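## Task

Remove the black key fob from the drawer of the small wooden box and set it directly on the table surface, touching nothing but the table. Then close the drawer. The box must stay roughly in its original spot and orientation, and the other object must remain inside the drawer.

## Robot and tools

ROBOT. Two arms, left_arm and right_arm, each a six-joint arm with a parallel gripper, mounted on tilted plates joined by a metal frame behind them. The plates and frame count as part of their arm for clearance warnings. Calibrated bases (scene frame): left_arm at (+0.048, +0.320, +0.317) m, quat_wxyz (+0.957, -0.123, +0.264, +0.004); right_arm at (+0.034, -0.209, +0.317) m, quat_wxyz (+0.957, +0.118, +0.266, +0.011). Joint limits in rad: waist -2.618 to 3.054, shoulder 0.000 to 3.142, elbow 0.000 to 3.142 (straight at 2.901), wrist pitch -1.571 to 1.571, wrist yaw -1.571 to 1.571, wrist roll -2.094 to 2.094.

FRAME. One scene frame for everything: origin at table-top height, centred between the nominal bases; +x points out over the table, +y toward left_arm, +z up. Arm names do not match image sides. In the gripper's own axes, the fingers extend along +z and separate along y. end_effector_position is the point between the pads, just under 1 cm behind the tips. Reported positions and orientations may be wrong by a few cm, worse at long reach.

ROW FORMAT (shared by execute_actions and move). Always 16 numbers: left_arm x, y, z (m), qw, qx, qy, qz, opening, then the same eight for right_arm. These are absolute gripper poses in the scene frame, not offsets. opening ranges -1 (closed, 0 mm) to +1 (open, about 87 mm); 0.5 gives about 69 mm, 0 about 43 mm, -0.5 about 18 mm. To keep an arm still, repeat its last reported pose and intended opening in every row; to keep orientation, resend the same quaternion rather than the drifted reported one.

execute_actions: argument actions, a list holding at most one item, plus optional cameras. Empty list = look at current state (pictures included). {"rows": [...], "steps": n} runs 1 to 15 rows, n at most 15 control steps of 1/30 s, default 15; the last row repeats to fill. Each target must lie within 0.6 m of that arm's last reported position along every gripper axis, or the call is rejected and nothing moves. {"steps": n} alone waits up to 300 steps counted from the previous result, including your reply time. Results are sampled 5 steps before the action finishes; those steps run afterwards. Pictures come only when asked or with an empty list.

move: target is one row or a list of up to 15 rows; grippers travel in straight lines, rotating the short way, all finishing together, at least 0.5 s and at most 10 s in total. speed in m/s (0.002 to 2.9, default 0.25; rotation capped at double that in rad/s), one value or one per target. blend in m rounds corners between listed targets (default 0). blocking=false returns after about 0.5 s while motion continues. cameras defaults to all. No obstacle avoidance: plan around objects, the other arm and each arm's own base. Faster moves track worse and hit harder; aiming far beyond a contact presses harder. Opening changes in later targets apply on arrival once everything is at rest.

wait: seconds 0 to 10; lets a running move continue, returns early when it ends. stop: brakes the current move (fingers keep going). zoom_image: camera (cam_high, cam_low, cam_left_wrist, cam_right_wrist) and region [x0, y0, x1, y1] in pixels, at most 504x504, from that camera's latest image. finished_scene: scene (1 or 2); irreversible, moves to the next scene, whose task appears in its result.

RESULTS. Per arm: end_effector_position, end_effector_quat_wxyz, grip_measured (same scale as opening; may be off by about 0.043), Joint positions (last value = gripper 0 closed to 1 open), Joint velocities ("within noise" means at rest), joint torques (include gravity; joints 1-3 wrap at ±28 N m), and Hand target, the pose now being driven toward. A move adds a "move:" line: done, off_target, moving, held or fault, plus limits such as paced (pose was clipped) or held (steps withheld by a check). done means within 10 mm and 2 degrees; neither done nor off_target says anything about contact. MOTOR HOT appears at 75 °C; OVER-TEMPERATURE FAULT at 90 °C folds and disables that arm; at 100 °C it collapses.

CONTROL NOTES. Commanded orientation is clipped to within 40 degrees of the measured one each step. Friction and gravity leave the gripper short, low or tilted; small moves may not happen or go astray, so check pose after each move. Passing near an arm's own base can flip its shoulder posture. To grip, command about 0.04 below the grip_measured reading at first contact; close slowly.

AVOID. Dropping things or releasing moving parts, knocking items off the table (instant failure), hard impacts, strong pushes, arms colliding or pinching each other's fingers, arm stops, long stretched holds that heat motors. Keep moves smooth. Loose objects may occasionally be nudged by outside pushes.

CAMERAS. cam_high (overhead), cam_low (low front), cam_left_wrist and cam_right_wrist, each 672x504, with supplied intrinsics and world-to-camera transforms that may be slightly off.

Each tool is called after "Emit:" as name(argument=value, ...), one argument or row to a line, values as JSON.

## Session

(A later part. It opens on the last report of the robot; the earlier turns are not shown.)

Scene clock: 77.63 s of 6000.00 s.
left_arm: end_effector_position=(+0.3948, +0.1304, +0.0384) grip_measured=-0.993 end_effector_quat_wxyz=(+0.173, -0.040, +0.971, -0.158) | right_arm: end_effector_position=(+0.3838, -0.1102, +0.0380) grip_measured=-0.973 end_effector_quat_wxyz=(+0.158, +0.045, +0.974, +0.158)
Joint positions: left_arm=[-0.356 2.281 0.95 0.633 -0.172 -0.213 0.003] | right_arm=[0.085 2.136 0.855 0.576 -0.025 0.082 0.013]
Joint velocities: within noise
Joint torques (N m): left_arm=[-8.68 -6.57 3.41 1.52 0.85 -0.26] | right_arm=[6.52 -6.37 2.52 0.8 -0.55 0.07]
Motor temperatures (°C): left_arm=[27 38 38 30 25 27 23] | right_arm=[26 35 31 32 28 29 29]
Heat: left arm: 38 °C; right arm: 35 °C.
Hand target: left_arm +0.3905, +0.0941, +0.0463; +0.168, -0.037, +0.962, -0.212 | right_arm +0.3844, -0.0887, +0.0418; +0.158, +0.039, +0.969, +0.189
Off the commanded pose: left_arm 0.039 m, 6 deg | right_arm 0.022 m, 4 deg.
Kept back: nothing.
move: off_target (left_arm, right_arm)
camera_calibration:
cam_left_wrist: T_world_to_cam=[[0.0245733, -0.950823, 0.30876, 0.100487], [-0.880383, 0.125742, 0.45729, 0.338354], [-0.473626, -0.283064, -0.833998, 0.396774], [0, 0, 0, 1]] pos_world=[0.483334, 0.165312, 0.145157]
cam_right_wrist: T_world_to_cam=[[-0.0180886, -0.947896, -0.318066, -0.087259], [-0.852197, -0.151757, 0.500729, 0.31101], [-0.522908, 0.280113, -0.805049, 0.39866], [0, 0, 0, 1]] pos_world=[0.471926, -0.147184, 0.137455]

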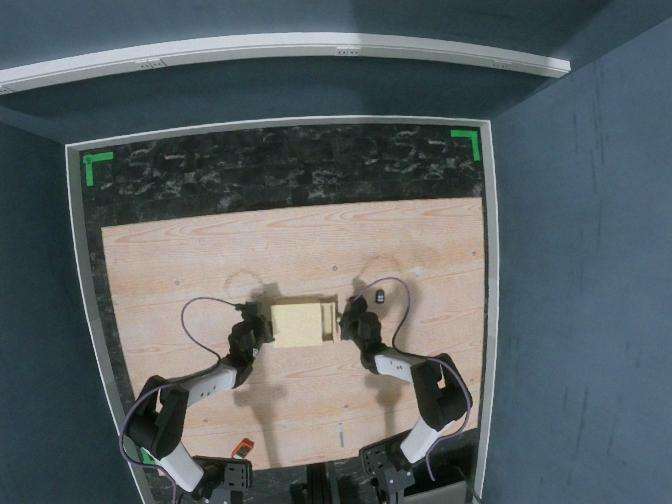

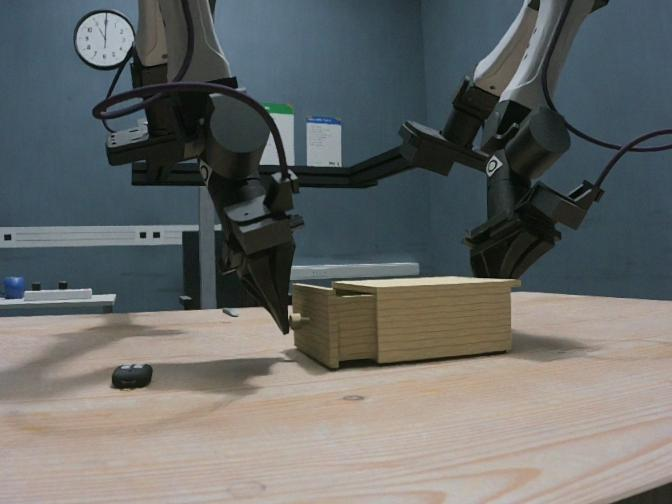

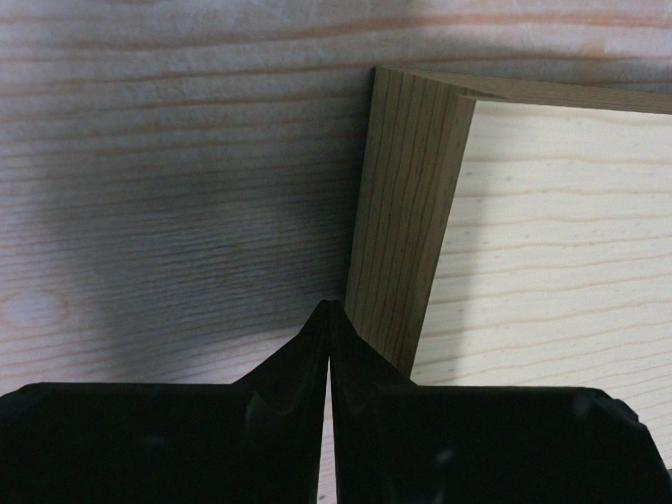

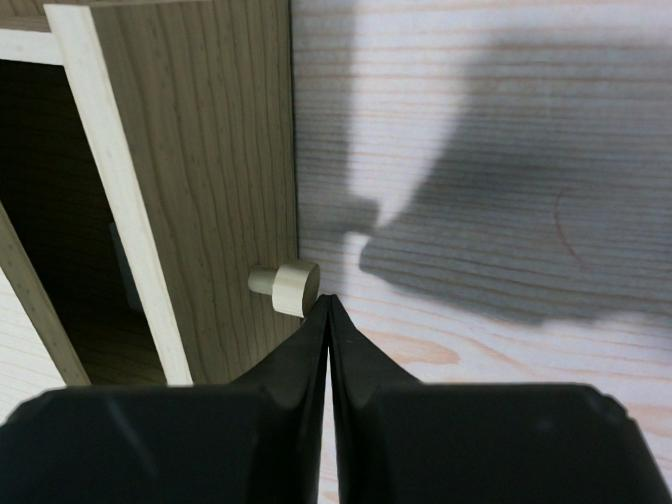

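Emit:
zoom_image(
  camera="cam_right_wrist",
  region=[0, 0, 360, 400],
)

Emit:
zoom_image(
  camera="cam_low",
  region=[270, 260, 530, 380],
)

Emit:
zoom_image(
  camera="cam_high",
  region=[255, 285, 355, 355],
)

Scaled by 1.260 from the camera's 672x504 image, which has a finer 960x720 frame.

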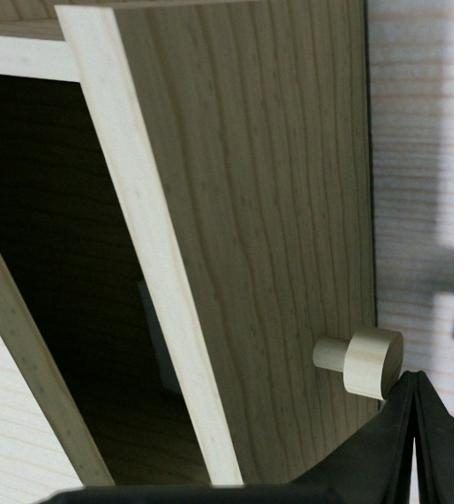

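Scaled by 1.938 from the camera's 672x504 image, which has a finer 960x720 frame.

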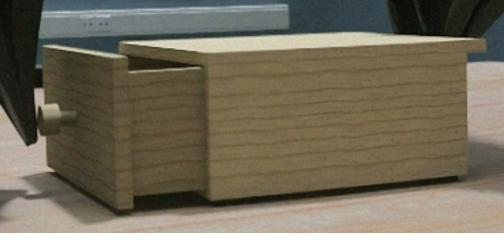

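Scaled by 5.040 from the camera's 672x504 image, which has a finer 960x720 frame.

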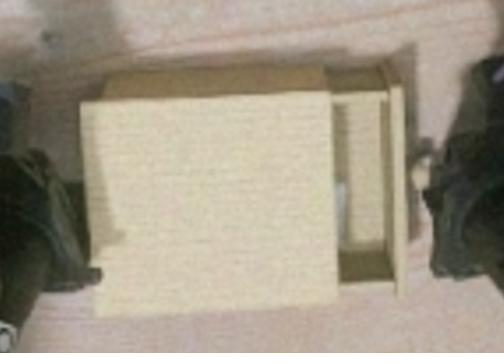

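Emit:
move(
  target=[
    [0.395, 0.092, 0.044, 0.1695, -0.0376, 0.9615, -0.2131, -1, 0.397, -0.132, 0.043, 0.1695, 0.0376, 0.9615, 0.2131, -1],
    [0.395, 0.075, 0.044, 0.1695, -0.0376, 0.9615, -0.2131, -1, 0.399, -0.062, 0.043, 0.1695, 0.0376, 0.9615, 0.2131, -1],
  ],
  speed=[0.12, 0.06],
  cameras=["all"],
)

Emit:
zoom_image(
  camera="cam_low",
  region=[270, 260, 530, 380],
)

Emit:
zoom_image(
  camera="cam_high",
  region=[255, 285, 355, 355],
)

Scene clock: 82.67 s of 6000.00 s.
left_arm: end_effector_position=(+0.3971, +0.1155, +0.0380) grip_measured=-0.993 end_effector_quat_wxyz=(+0.170, -0.040, +0.972, -0.155) | right_arm: end_effector_position=(+0.3892, -0.0961, +0.0357) grip_measured=-0.973 end_effector_quat_wxyz=(+0.155, +0.044, +0.974, +0.161)
Joint positions: left_arm=[-0.392 2.305 0.995 0.601 -0.204 -0.237 0.003] | right_arm=[0.118 2.161 0.899 0.551 -0.006 0.103 0.013]
Joint velocities: within noise
Joint torques (N m): left_arm=[-9.14 -6.61 3.85 1.62 0.85 -0.31] | right_arm=[7.86 -6.42 3.52 1.06 -0.9 0.1]
Motor temperatures (°C): left_arm=[28 39 38 30 25 27 23] | right_arm=[27 35 31 32 28 29 29]
Heat: left arm: 39 °C; right arm: 35 °C.
Hand target: left_arm +0.3933, +0.0774, +0.0466; +0.168, -0.037, +0.962, -0.212 | right_arm +0.3976, -0.0634, +0.0450; +0.168, +0.037, +0.962, +0.213
Off the commanded pose: left_arm 0.041 m, 7 deg | right_arm 0.036 m, 6 deg.
Kept back: nothing.
move: off_target (left_arm, right_arm)
camera_calibration:
cam_left_wrist: T_world_to_cam=[[0.0258879, -0.952565, 0.303232, 0.0861568], [-0.878085, 0.123314, 0.462342, 0.341536], [-0.477804, -0.278232, -0.833241, 0.394457], [0, 0, 0, 1]] pos_world=[0.48614, 0.149704, 0.144645]
cam_right_wrist: T_world_to_cam=[[-0.0158852, -0.94627, -0.322986, -0.0750318], [-0.848451, -0.158157, 0.505091, 0.316704], [-0.529035, 0.282061, -0.800352, 0.398058], [0, 0, 0, 1]] pos_world=[0.478103, -0.133188, 0.134388]

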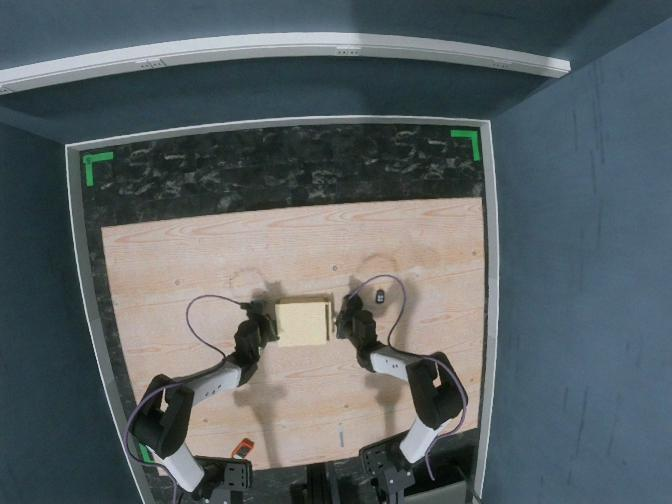

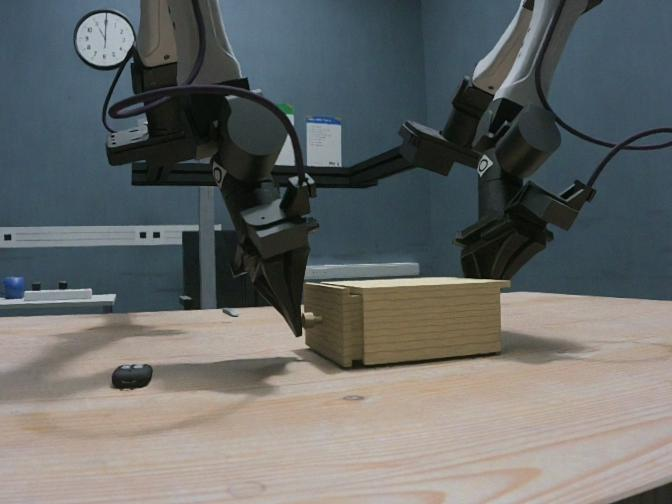

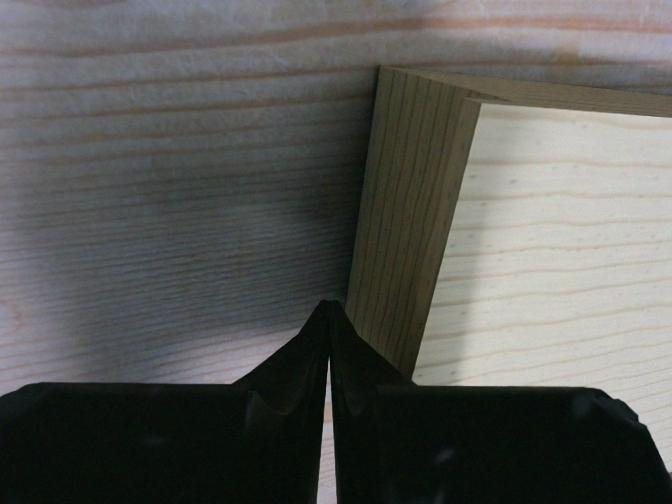

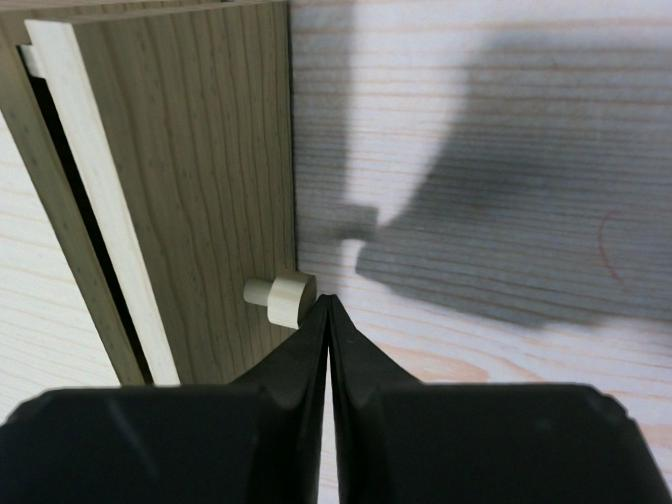

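Scaled by 1.938 from the camera's 672x504 image, which has a finer 960x720 frame.

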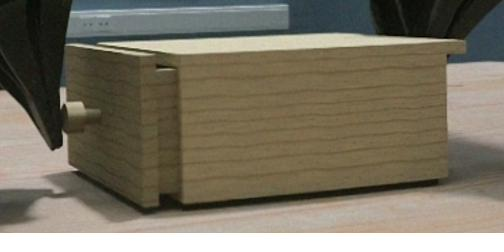

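Scaled by 5.040 from the camera's 672x504 image, which has a finer 960x720 frame.

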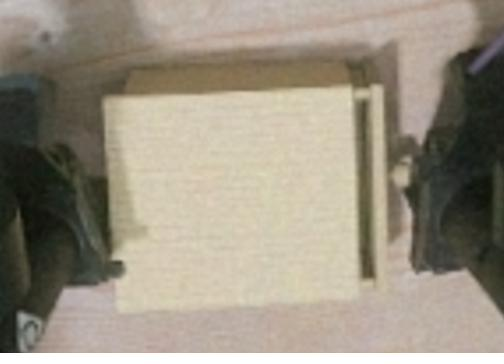

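Emit:
move(
  target=[
    [0.395, 0.058, 0.044, 0.1695, -0.0376, 0.9615, -0.2131, -1, 0.399, -0.056, 0.043, 0.1695, 0.0376, 0.9615, 0.2131, -1],
  ],
  speed=0.05,
  cameras=["all"],
)

Emit:
zoom_image(
  camera="cam_low",
  region=[270, 260, 530, 380],
)

Emit:
zoom_image(
  camera="cam_high",
  region=[255, 285, 355, 355],
)

Scene clock: 83.77 s of 6000.00 s.
left_arm: end_effector_position=(+0.3979, +0.1153, +0.0363) grip_measured=-0.993 end_effector_quat_wxyz=(+0.171, -0.039, +0.976, -0.127) | right_arm: end_effector_position=(+0.3898, -0.0939, +0.0356) grip_measured=-0.973 end_effector_quat_wxyz=(+0.155, +0.046, +0.975, +0.155)
Joint positions: left_arm=[-0.416 2.315 1.02 0.571 -0.276 -0.244 0.003] | right_arm=[0.13 2.164 0.903 0.551 0.016 0.113 0.013]
Joint velocities: within noise
Joint torques (N m): left_arm=[-10.58 -6.22 4.44 1.68 1.22 -0.49] | right_arm=[8.32 -6.2 3.44 1.11 -0.96 0.11]
Motor temperatures (°C): left_arm=[28 40 38 30 25 27 23] | right_arm=[27 35 31 32 28 29 29]
Heat: left arm: 40 °C; right arm: 35 °C.
Hand target: left_arm +0.3918, +0.0626, +0.0491; +0.166, -0.036, +0.963, -0.210 | right_arm +0.3970, -0.0576, +0.0453; +0.168, +0.037, +0.962, +0.212
Off the commanded pose: left_arm 0.058 m, 10 deg | right_arm 0.040 m, 7 deg.
Kept back: nothing.
move: off_target (left_arm, right_arm)
camera_calibration:
cam_left_wrist: T_world_to_cam=[[0.034455, -0.967765, 0.249487, 0.0868677], [-0.877898, 0.0899904, 0.470316, 0.346473], [-0.477606, -0.235229, -0.846498, 0.38877], [0, 0, 0, 1]] pos_world=[0.486854, 0.144338, 0.144469]
cam_right_wrist: T_world_to_cam=[[-0.0220448, -0.949881, -0.311835, -0.0712834], [-0.849282, -0.146774, 0.507126, 0.318917], [-0.527478, 0.276015, -0.803481, 0.396676], [0, 0, 0, 1]] pos_world=[0.478517, -0.130391, 0.134762]

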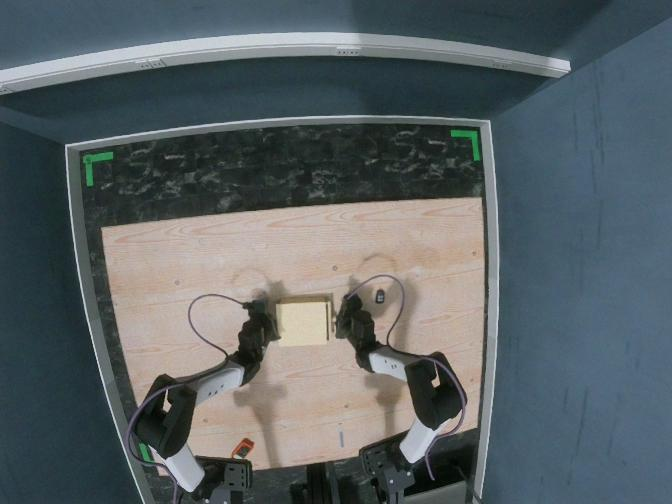

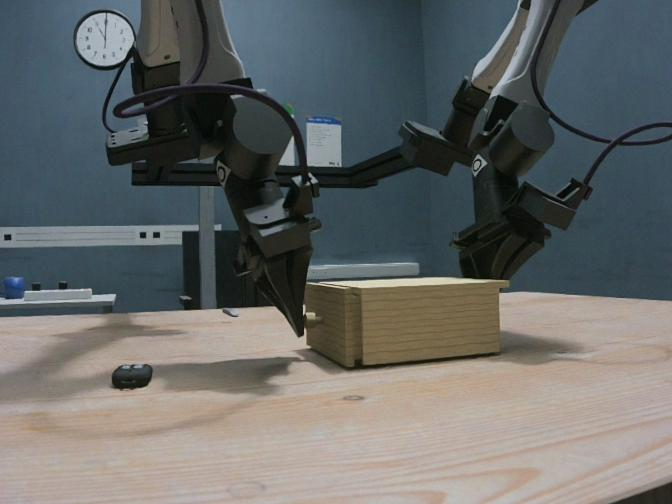

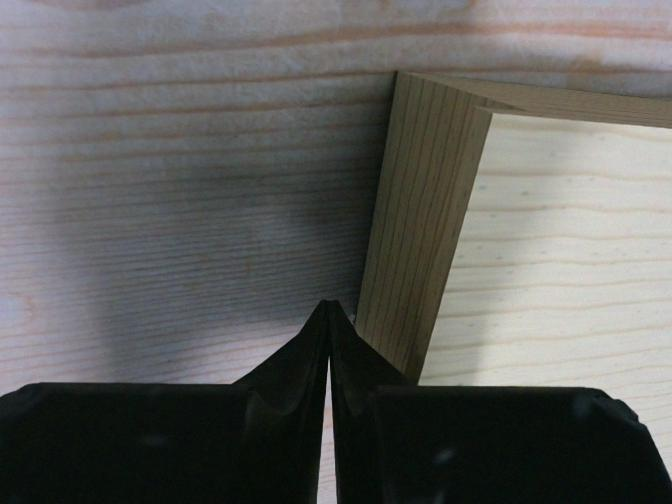

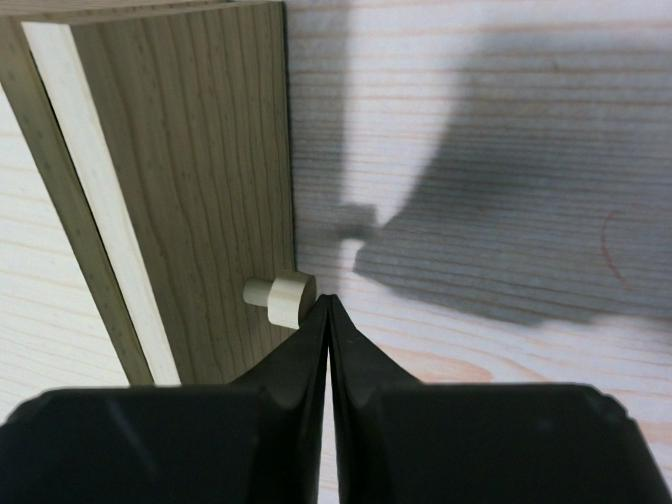

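Scaled by 1.938 from the camera's 672x504 image, which has a finer 960x720 frame.

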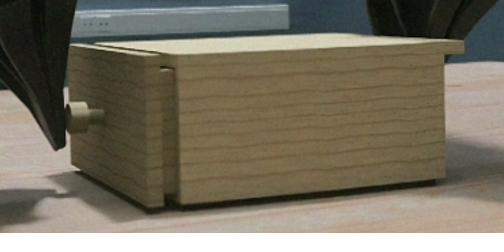

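Scaled by 5.040 from the camera's 672x504 image, which has a finer 960x720 frame.

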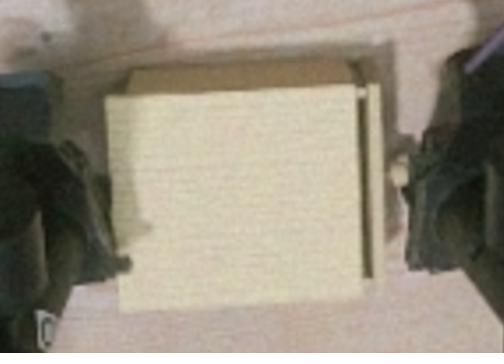

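Emit:
move(
  target=[
    [0.397, 0.030, 0.046, 0.1695, -0.0376, 0.9615, -0.2131, -1, 0.402, -0.042, 0.043, 0.1695, 0.0376, 0.9615, 0.2131, -1],
  ],
  speed=0.08,
  cameras=["all"],
)

Emit:
zoom_image(
  camera="cam_low",
  region=[270, 260, 530, 380],
)

Emit:
zoom_image(
  camera="cam_high",
  region=[255, 285, 355, 355],
)

Scene clock: 84.90 s of 6000.00 s.
left_arm: end_effector_position=(+0.3969, +0.1165, +0.0376) grip_measured=-0.993 end_effector_quat_wxyz=(+0.165, -0.033, +0.983, -0.077) | right_arm: end_effector_position=(+0.3919, -0.0947, +0.0333) grip_measured=-0.974 end_effector_quat_wxyz=(+0.156, +0.050, +0.978, +0.130)
Joint positions: left_arm=[-0.457 2.321 1.064 0.485 -0.398 -0.258 0.003] | right_arm=[0.151 2.173 0.919 0.539 0.082 0.126 0.013]
Joint velocities: within noise
Joint torques (N m): left_arm=[-12.52 -6.04 5.14 1.94 1.78 -0.75] | right_arm=[9.55 -6.09 4.11 1.13 -1.32 0.25]
Motor temperatures (°C): left_arm=[29 40 38 31 26 27 23] | right_arm=[27 35 31 32 28 29 29]
Heat: left arm: 40 °C; right arm: 35 °C.
Hand target: left_arm +0.3904, +0.0396, +0.0578; +0.162, -0.033, +0.964, -0.206 | right_arm +0.3988, -0.0451, +0.0470; +0.166, +0.036, +0.963, +0.211
Off the commanded pose: left_arm 0.087 m, 16 deg | right_arm 0.055 m, 10 deg.
Kept back: nothing.
move: off_target (left_arm, right_arm)
camera_calibration:
cam_left_wrist: T_world_to_cam=[[0.0397474, -0.987817, 0.150455, 0.0916254], [-0.870542, 0.0396788, 0.490493, 0.347148], [-0.490487, -0.150473, -0.858359, 0.385353], [0, 0, 0, 1]] pos_world=[0.487576, 0.13472, 0.146712]
cam_right_wrist: T_world_to_cam=[[-0.037164, -0.963461, -0.265259, -0.0696674], [-0.849108, -0.109516, 0.516742, 0.324982], [-0.526911, 0.244438, -0.814012, 0.393209], [0, 0, 0, 1]] pos_world=[0.480542, -0.127646, 0.133665]

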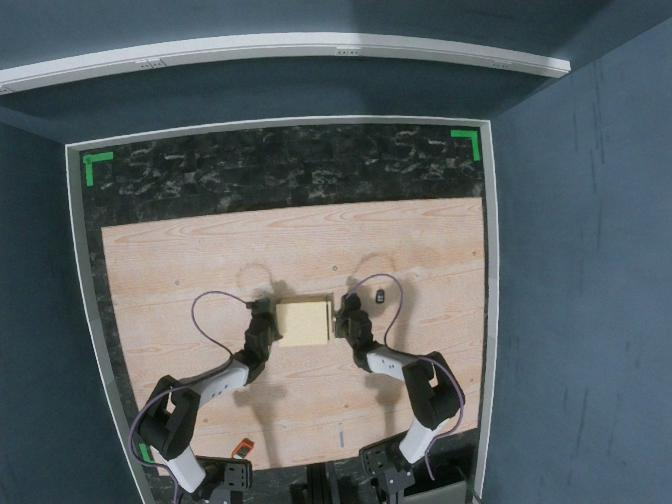

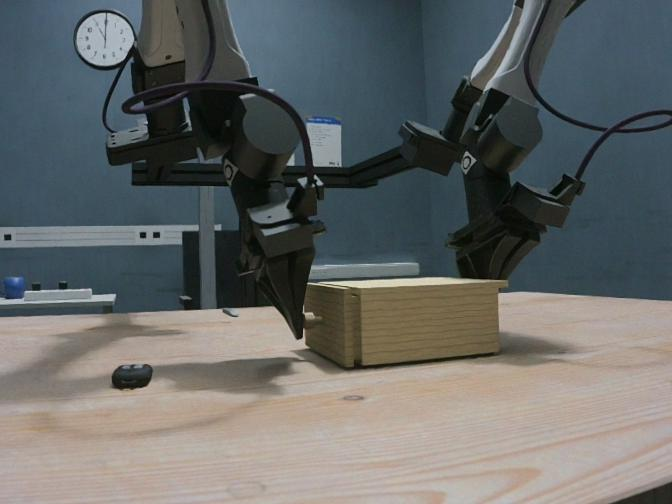

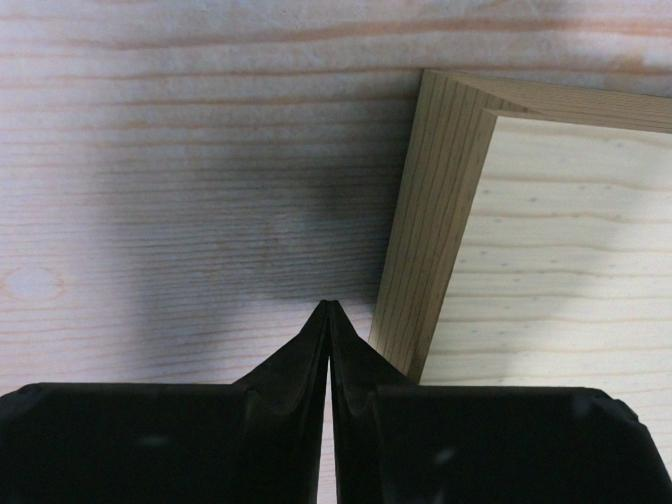

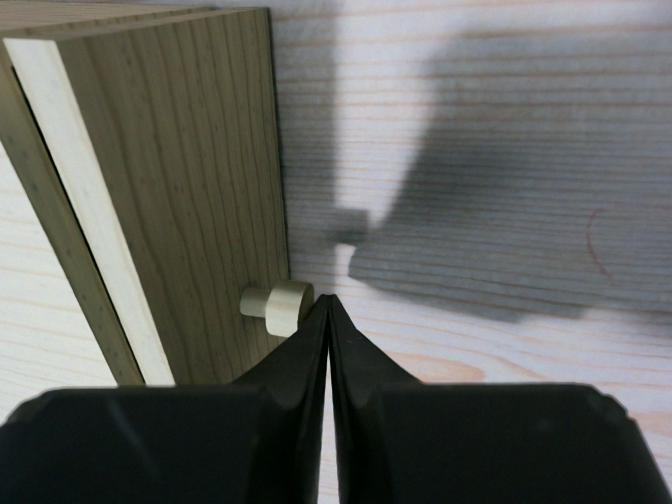

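Scaled by 1.938 from the camera's 672x504 image, which has a finer 960x720 frame.

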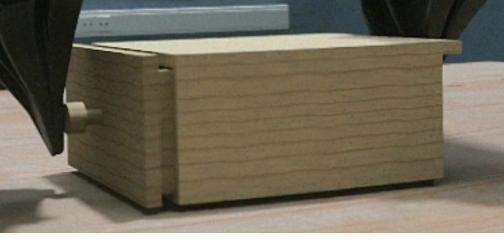

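Scaled by 5.040 from the camera's 672x504 image, which has a finer 960x720 frame.

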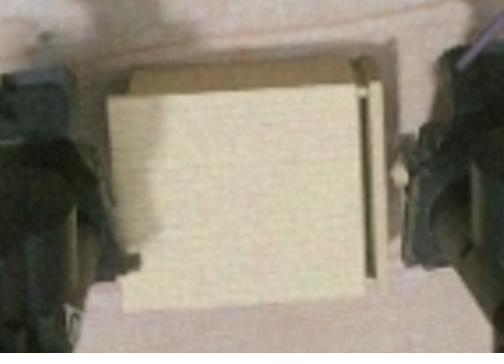

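Emit:
move(
  target=[
    [0.398, 0.133, 0.046, 0.1631, -0.0594, 0.9254, -0.3368, -1, 0.401, -0.111, 0.047, 0.1631, 0.0594, 0.9254, 0.3368, -1],
    [0.398, 0.058, 0.046, 0.1604, -0.0664, 0.9098, -0.3769, -1, 0.402, -0.048, 0.047, 0.1604, 0.0664, 0.9098, 0.3769, -1],
  ],
  speed=[0.2, 0.08],
  cameras=["all"],
)

Emit:
zoom_image(
  camera="cam_low",
  region=[270, 260, 530, 380],
)

Emit:
zoom_image(
  camera="cam_high",
  region=[255, 285, 355, 355],
)

Scene clock: 89.00 s of 6000.00 s.
left_arm: end_effector_position=(+0.4016, +0.0947, +0.0323) grip_measured=-0.993 end_effector_quat_wxyz=(+0.164, -0.079, +0.929, -0.322) | right_arm: end_effector_position=(+0.3991, -0.0895, +0.0311) grip_measured=-0.974 end_effector_quat_wxyz=(+0.157, +0.085, +0.934, +0.311)
Joint positions: left_arm=[-0.273 2.396 1.008 0.768 0.203 -0.303 0.003] | right_arm=[-0.019 2.245 0.954 0.617 -0.401 0.153 0.013]
Joint velocities: within noise
Joint torques (N m): left_arm=[-8.85 -7.13 2.73 1.77 1.05 -0.14] | right_arm=[8.58 -6.38 2.25 1.11 -1.29 0.11]
Motor temperatures (°C): left_arm=[29 41 38 31 26 28 23] | right_arm=[27 36 31 32 29 29 29]
Heat: left arm: 41 °C; right arm: 36 °C.
Hand target: left_arm +0.3965, +0.0603, +0.0474; +0.159, -0.066, +0.911, -0.376 | right_arm +0.3998, -0.0504, +0.0483; +0.158, +0.065, +0.911, +0.376
Off the commanded pose: left_arm 0.039 m, 7 deg | right_arm 0.045 m, 8 deg.
Kept back: nothing.
move: off_target (left_arm, right_arm)
camera_calibration:
cam_left_wrist: T_world_to_cam=[[0.0430497, -0.787895, 0.614303, 0.0355071], [-0.884032, 0.256412, 0.390821, 0.342803], [-0.46544, -0.559888, -0.685486, 0.402922], [0, 0, 0, 1]] pos_world=[0.489056, 0.165669, 0.120411]
cam_right_wrist: T_world_to_cam=[[-0.0404109, -0.796761, -0.602941, -0.038217], [-0.864652, -0.274527, 0.420727, 0.327047], [-0.500743, 0.538336, -0.677828, 0.405587], [0, 0, 0, 1]] pos_world=[0.484332, -0.159009, 0.114278]

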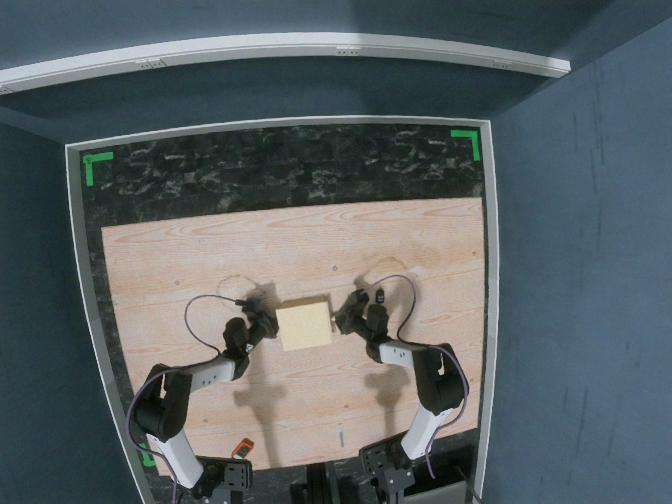

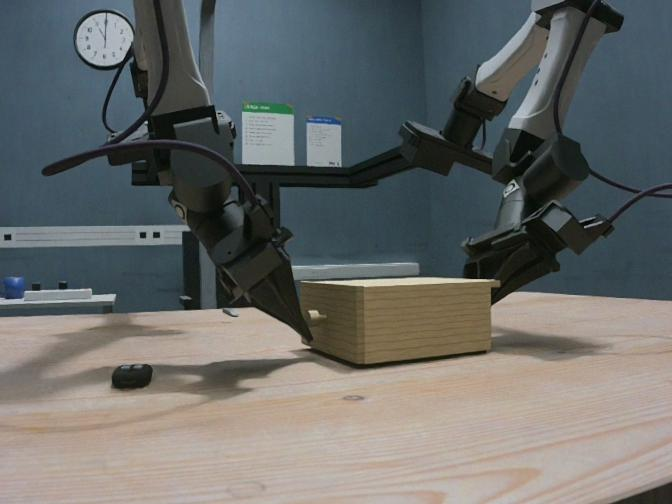

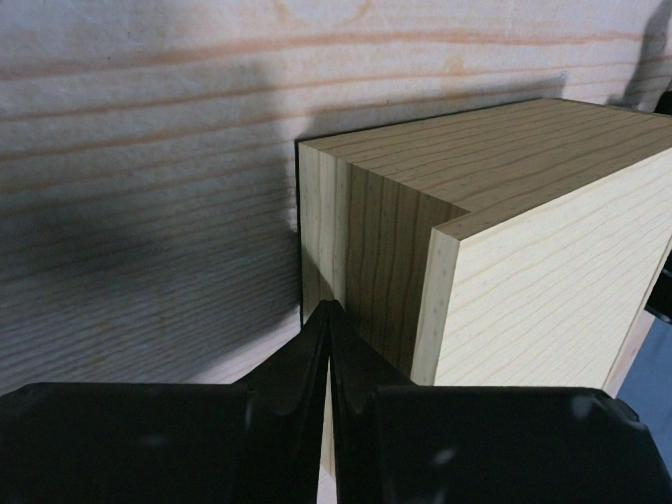

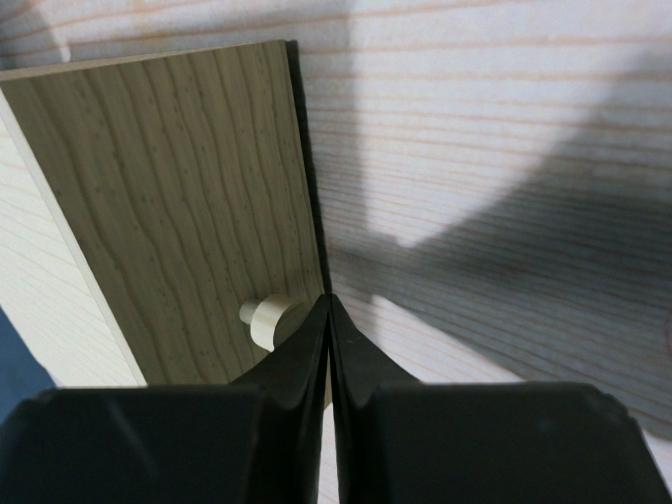

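Scaled by 1.938 from the camera's 672x504 image, which has a finer 960x720 frame.

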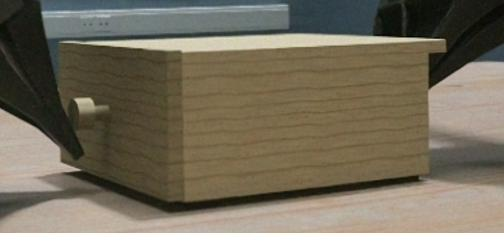

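Scaled by 5.040 from the camera's 672x504 image, which has a finer 960x720 frame.

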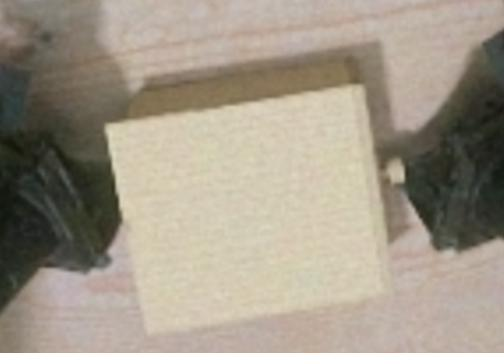

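Emit:
move(
  target=[
    [0.402, 0.125, 0.048, 0.1695, -0.0376, 0.9615, -0.2131, -1, 0.398, -0.122, 0.048, 0.1695, 0.0376, 0.9615, 0.2131, -1],
    [0.456, 0.120, 0.048, 0.1695, -0.0376, 0.9615, -0.2131, -1, 0.340, -0.115, 0.048, 0.1695, 0.0376, 0.9615, 0.2131, -1],
    [0.456, 0.079, 0.046, 0.1695, -0.0376, 0.9615, -0.2131, -1, 0.340, -0.064, 0.046, 0.1695, 0.0376, 0.9615, 0.2131, -1],
  ],
  speed=[0.2, 0.2, 0.08],
  blend=[0.015, 0.01, 0],
  cameras=["all"],
)

Emit:
zoom_image(
  camera="cam_low",
  region=[270, 260, 530, 380],
)

Emit:
zoom_image(
  camera="cam_high",
  region=[255, 285, 355, 355],
)

Scene clock: 93.27 s of 6000.00 s.
left_arm: end_effector_position=(+0.4677, +0.0953, +0.0485) grip_measured=-0.993 end_effector_quat_wxyz=(+0.185, -0.043, +0.961, -0.199) | right_arm: end_effector_position=(+0.3346, -0.0770, +0.0443) grip_measured=-0.974 end_effector_quat_wxyz=(+0.159, +0.037, +0.967, +0.197)
Joint positions: left_arm=[-0.367 2.321 1.249 0.416 -0.105 -0.23 0.003] | right_arm=[0.155 2.182 0.687 0.799 -0.052 0.123 0.013]
Joint velocities: within noise
Joint torques (N m): left_arm=[-7.31 -8.38 3.85 1.26 0.32 -0.03] | right_arm=[5.7 -5.42 1.17 1.1 -0.38 -0.03]
Motor temperatures (°C): left_arm=[30 42 38 31 26 27 23] | right_arm=[27 36 31 32 29 29 29]
Heat: left arm: 42 °C; right arm: 36 °C.
Hand target: left_arm +0.4558, +0.0796, +0.0465; +0.170, -0.038, +0.961, -0.213 | right_arm +0.3397, -0.0642, +0.0465; +0.169, +0.037, +0.962, +0.213
Off the commanded pose: left_arm 0.020 m, 2 deg | right_arm 0.014 m, 2 deg.
Kept back: nothing.
move: off_target (left_arm, right_arm)
camera_calibration:
cam_left_wrist: T_world_to_cam=[[0.0109413, -0.921931, 0.3872, 0.0619522], [-0.892951, 0.16526, 0.41872, 0.406185], [-0.45002, -0.350332, -0.821431, 0.424563], [0, 0, 0, 1]] pos_world=[0.553087, 0.138727, 0.154683]
cam_right_wrist: T_world_to_cam=[[0.0119233, -0.921795, -0.387493, -0.0596718], [-0.852213, -0.212078, 0.478284, 0.26733], [-0.523059, 0.324524, -0.788095, 0.371369], [0, 0, 0, 1]] pos_world=[0.422782, -0.118828, 0.141692]

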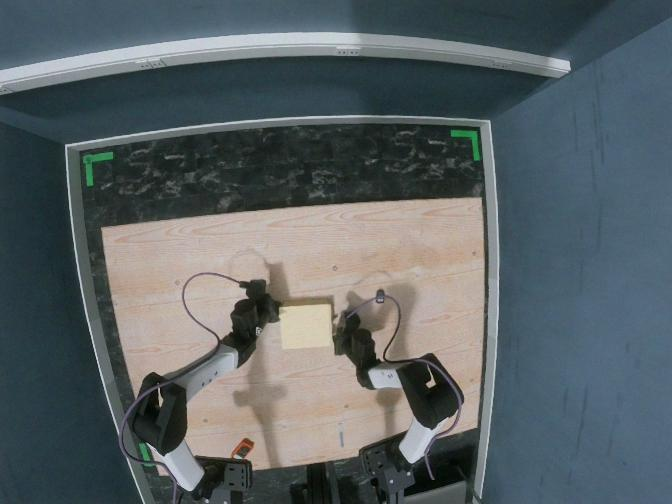

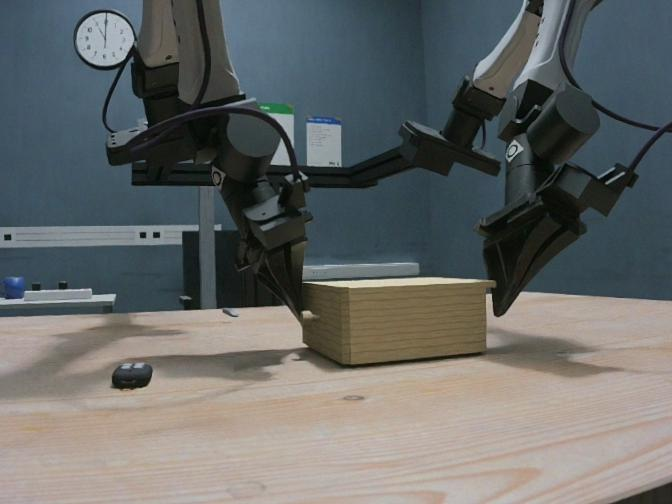

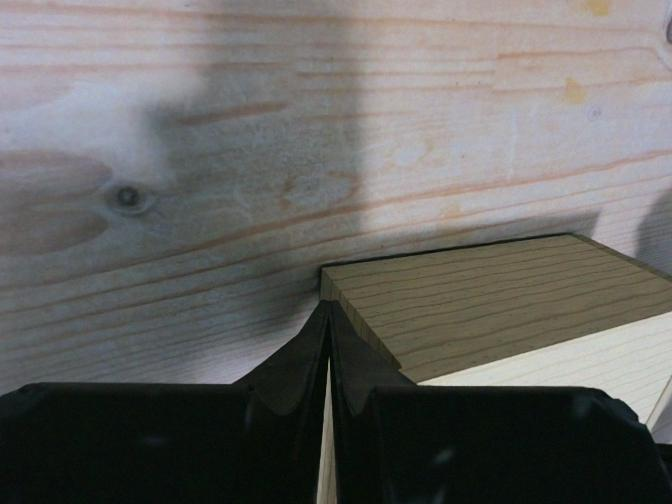

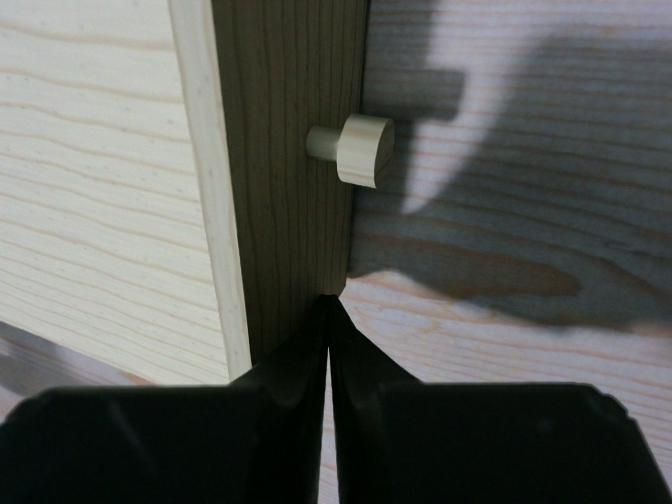

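Scaled by 1.938 from the camera's 672x504 image, which has a finer 960x720 frame.

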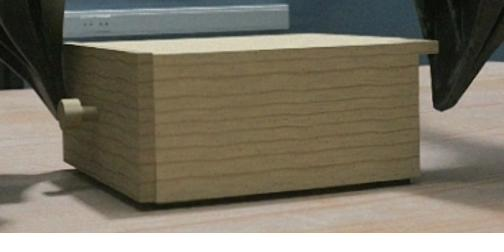

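Scaled by 5.040 from the camera's 672x504 image, which has a finer 960x720 frame.

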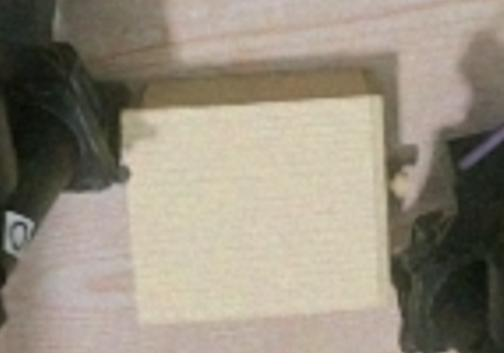

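Emit:
move(
  target=[0.467, 0.150, 0.060, 0.1695, -0.0376, 0.9615, -0.2131, -1, 0.335, -0.130, 0.060, 0.1695, 0.0376, 0.9615, 0.2131, -1],
  speed=0.2,
  cameras=["all"],
)

Emit:
zoom_image(
  camera="cam_low",
  region=[270, 260, 530, 380],
)

Emit:
zoom_image(
  camera="cam_high",
  region=[255, 285, 405, 355],
)

Scene clock: 94.83 s of 6000.00 s.
left_arm: end_effector_position=(+0.4634, +0.1489, +0.0525) grip_measured=-0.993 end_effector_quat_wxyz=(+0.166, -0.042, +0.963, -0.207) | right_arm: end_effector_position=(+0.3256, -0.1270, +0.0525) grip_measured=-0.974 end_effector_quat_wxyz=(+0.155, +0.043, +0.964, +0.211)
Joint positions: left_arm=[-0.246 2.221 1.164 0.368 0.01 -0.167 0.003] | right_arm=[-0.017 2.09 0.607 0.768 -0.209 0.028 0.013]
Joint velocities: within noise
Joint torques (N m): left_arm=[-4.18 -11.9 2.22 1.25 0.32 0.27] | right_arm=[1.94 -9.03 -0.57 0.68 -0.32 -0.33]
Motor temperatures (°C): left_arm=[30 42 38 31 26 27 23] | right_arm=[27 36 30 32 29 29 29]
Heat: left arm: 42 °C; right arm: 36 °C.
Hand target: left_arm +0.4671, +0.1499, +0.0599; +0.170, -0.038, +0.961, -0.213 | right_arm +0.3348, -0.1298, +0.0597; +0.169, +0.038, +0.962, +0.213
Off the commanded pose: left_arm 0.008 m, 1 deg | right_arm 0.012 m, 2 deg.
Kept back: nothing.
move: off_target (right_arm)
camera_calibration:
cam_left_wrist: T_world_to_cam=[[0.0148055, -0.915623, 0.401766, 0.106421], [-0.874607, 0.182882, 0.449018, 0.379103], [-0.484607, -0.358035, -0.798102, 0.460659], [0, 0, 0, 1]] pos_world=[0.553229, 0.193042, 0.154672]
cam_right_wrist: T_world_to_cam=[[0.00372106, -0.909641, -0.415379, -0.0967537], [-0.849766, -0.221845, 0.478207, 0.243058], [-0.527146, 0.351196, -0.773808, 0.393397], [0, 0, 0, 1]] pos_world=[0.41428, -0.172249, 0.147992]

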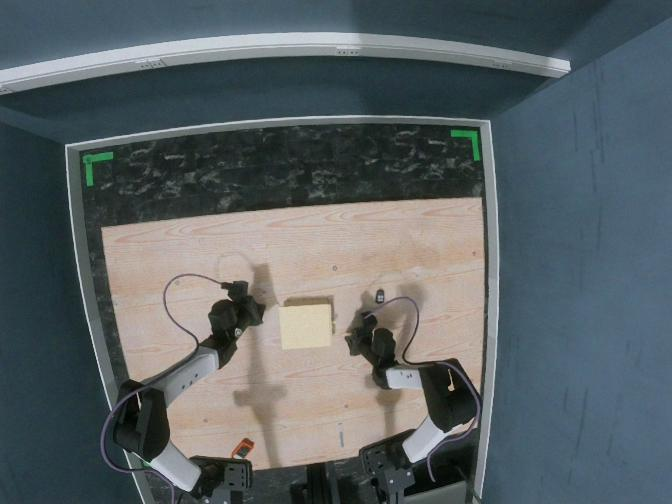

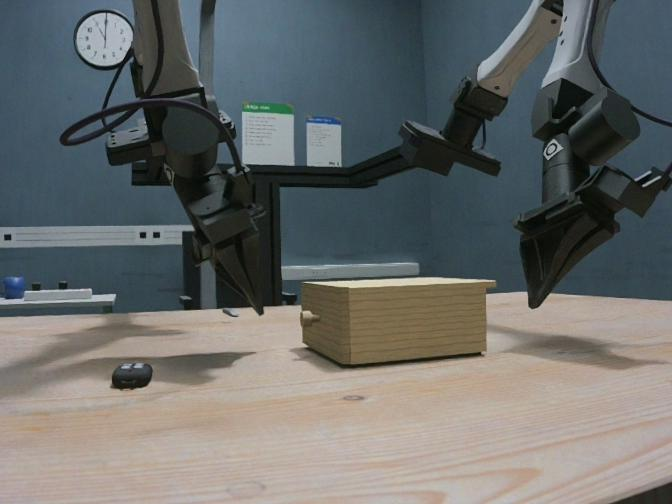

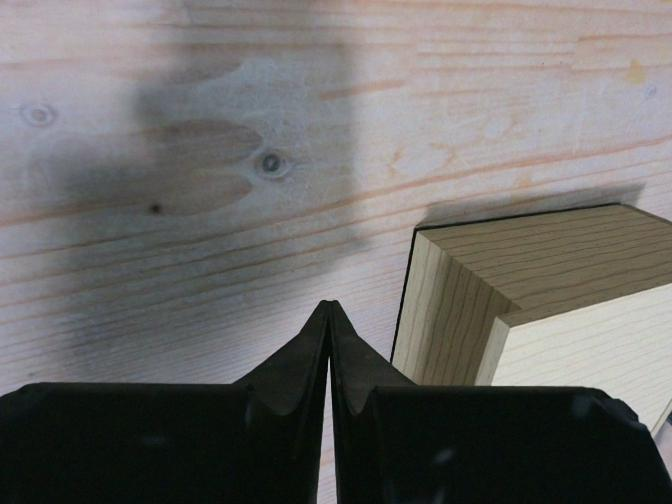

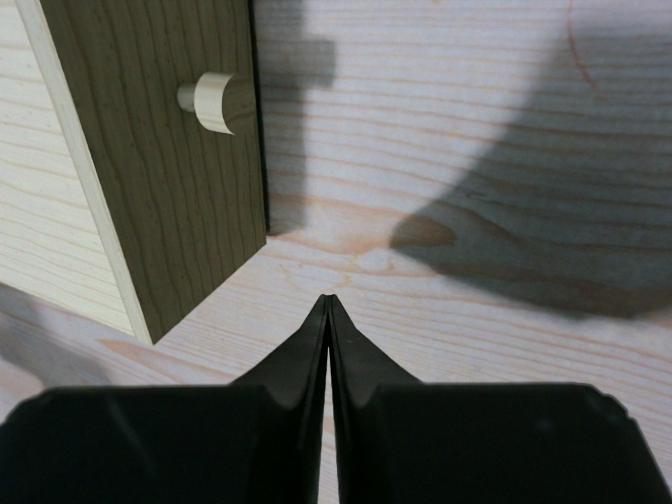

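Scaled by 1.938 from the camera's 672x504 image, which has a finer 960x720 frame.

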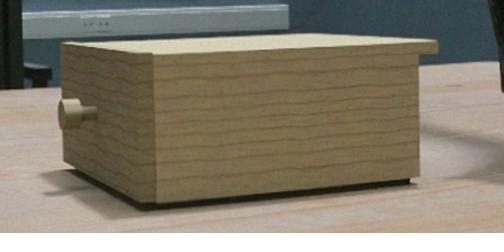

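Scaled by 3.360 from the camera's 672x504 image, which has a finer 960x720 frame.

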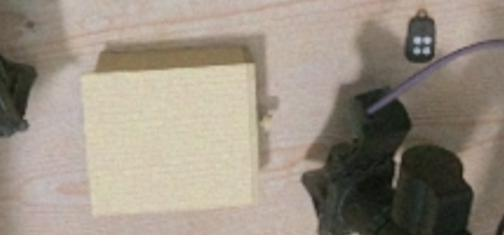

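Emit:
finished_scene(
  scene=1,
)

The scene is finished: the task was done.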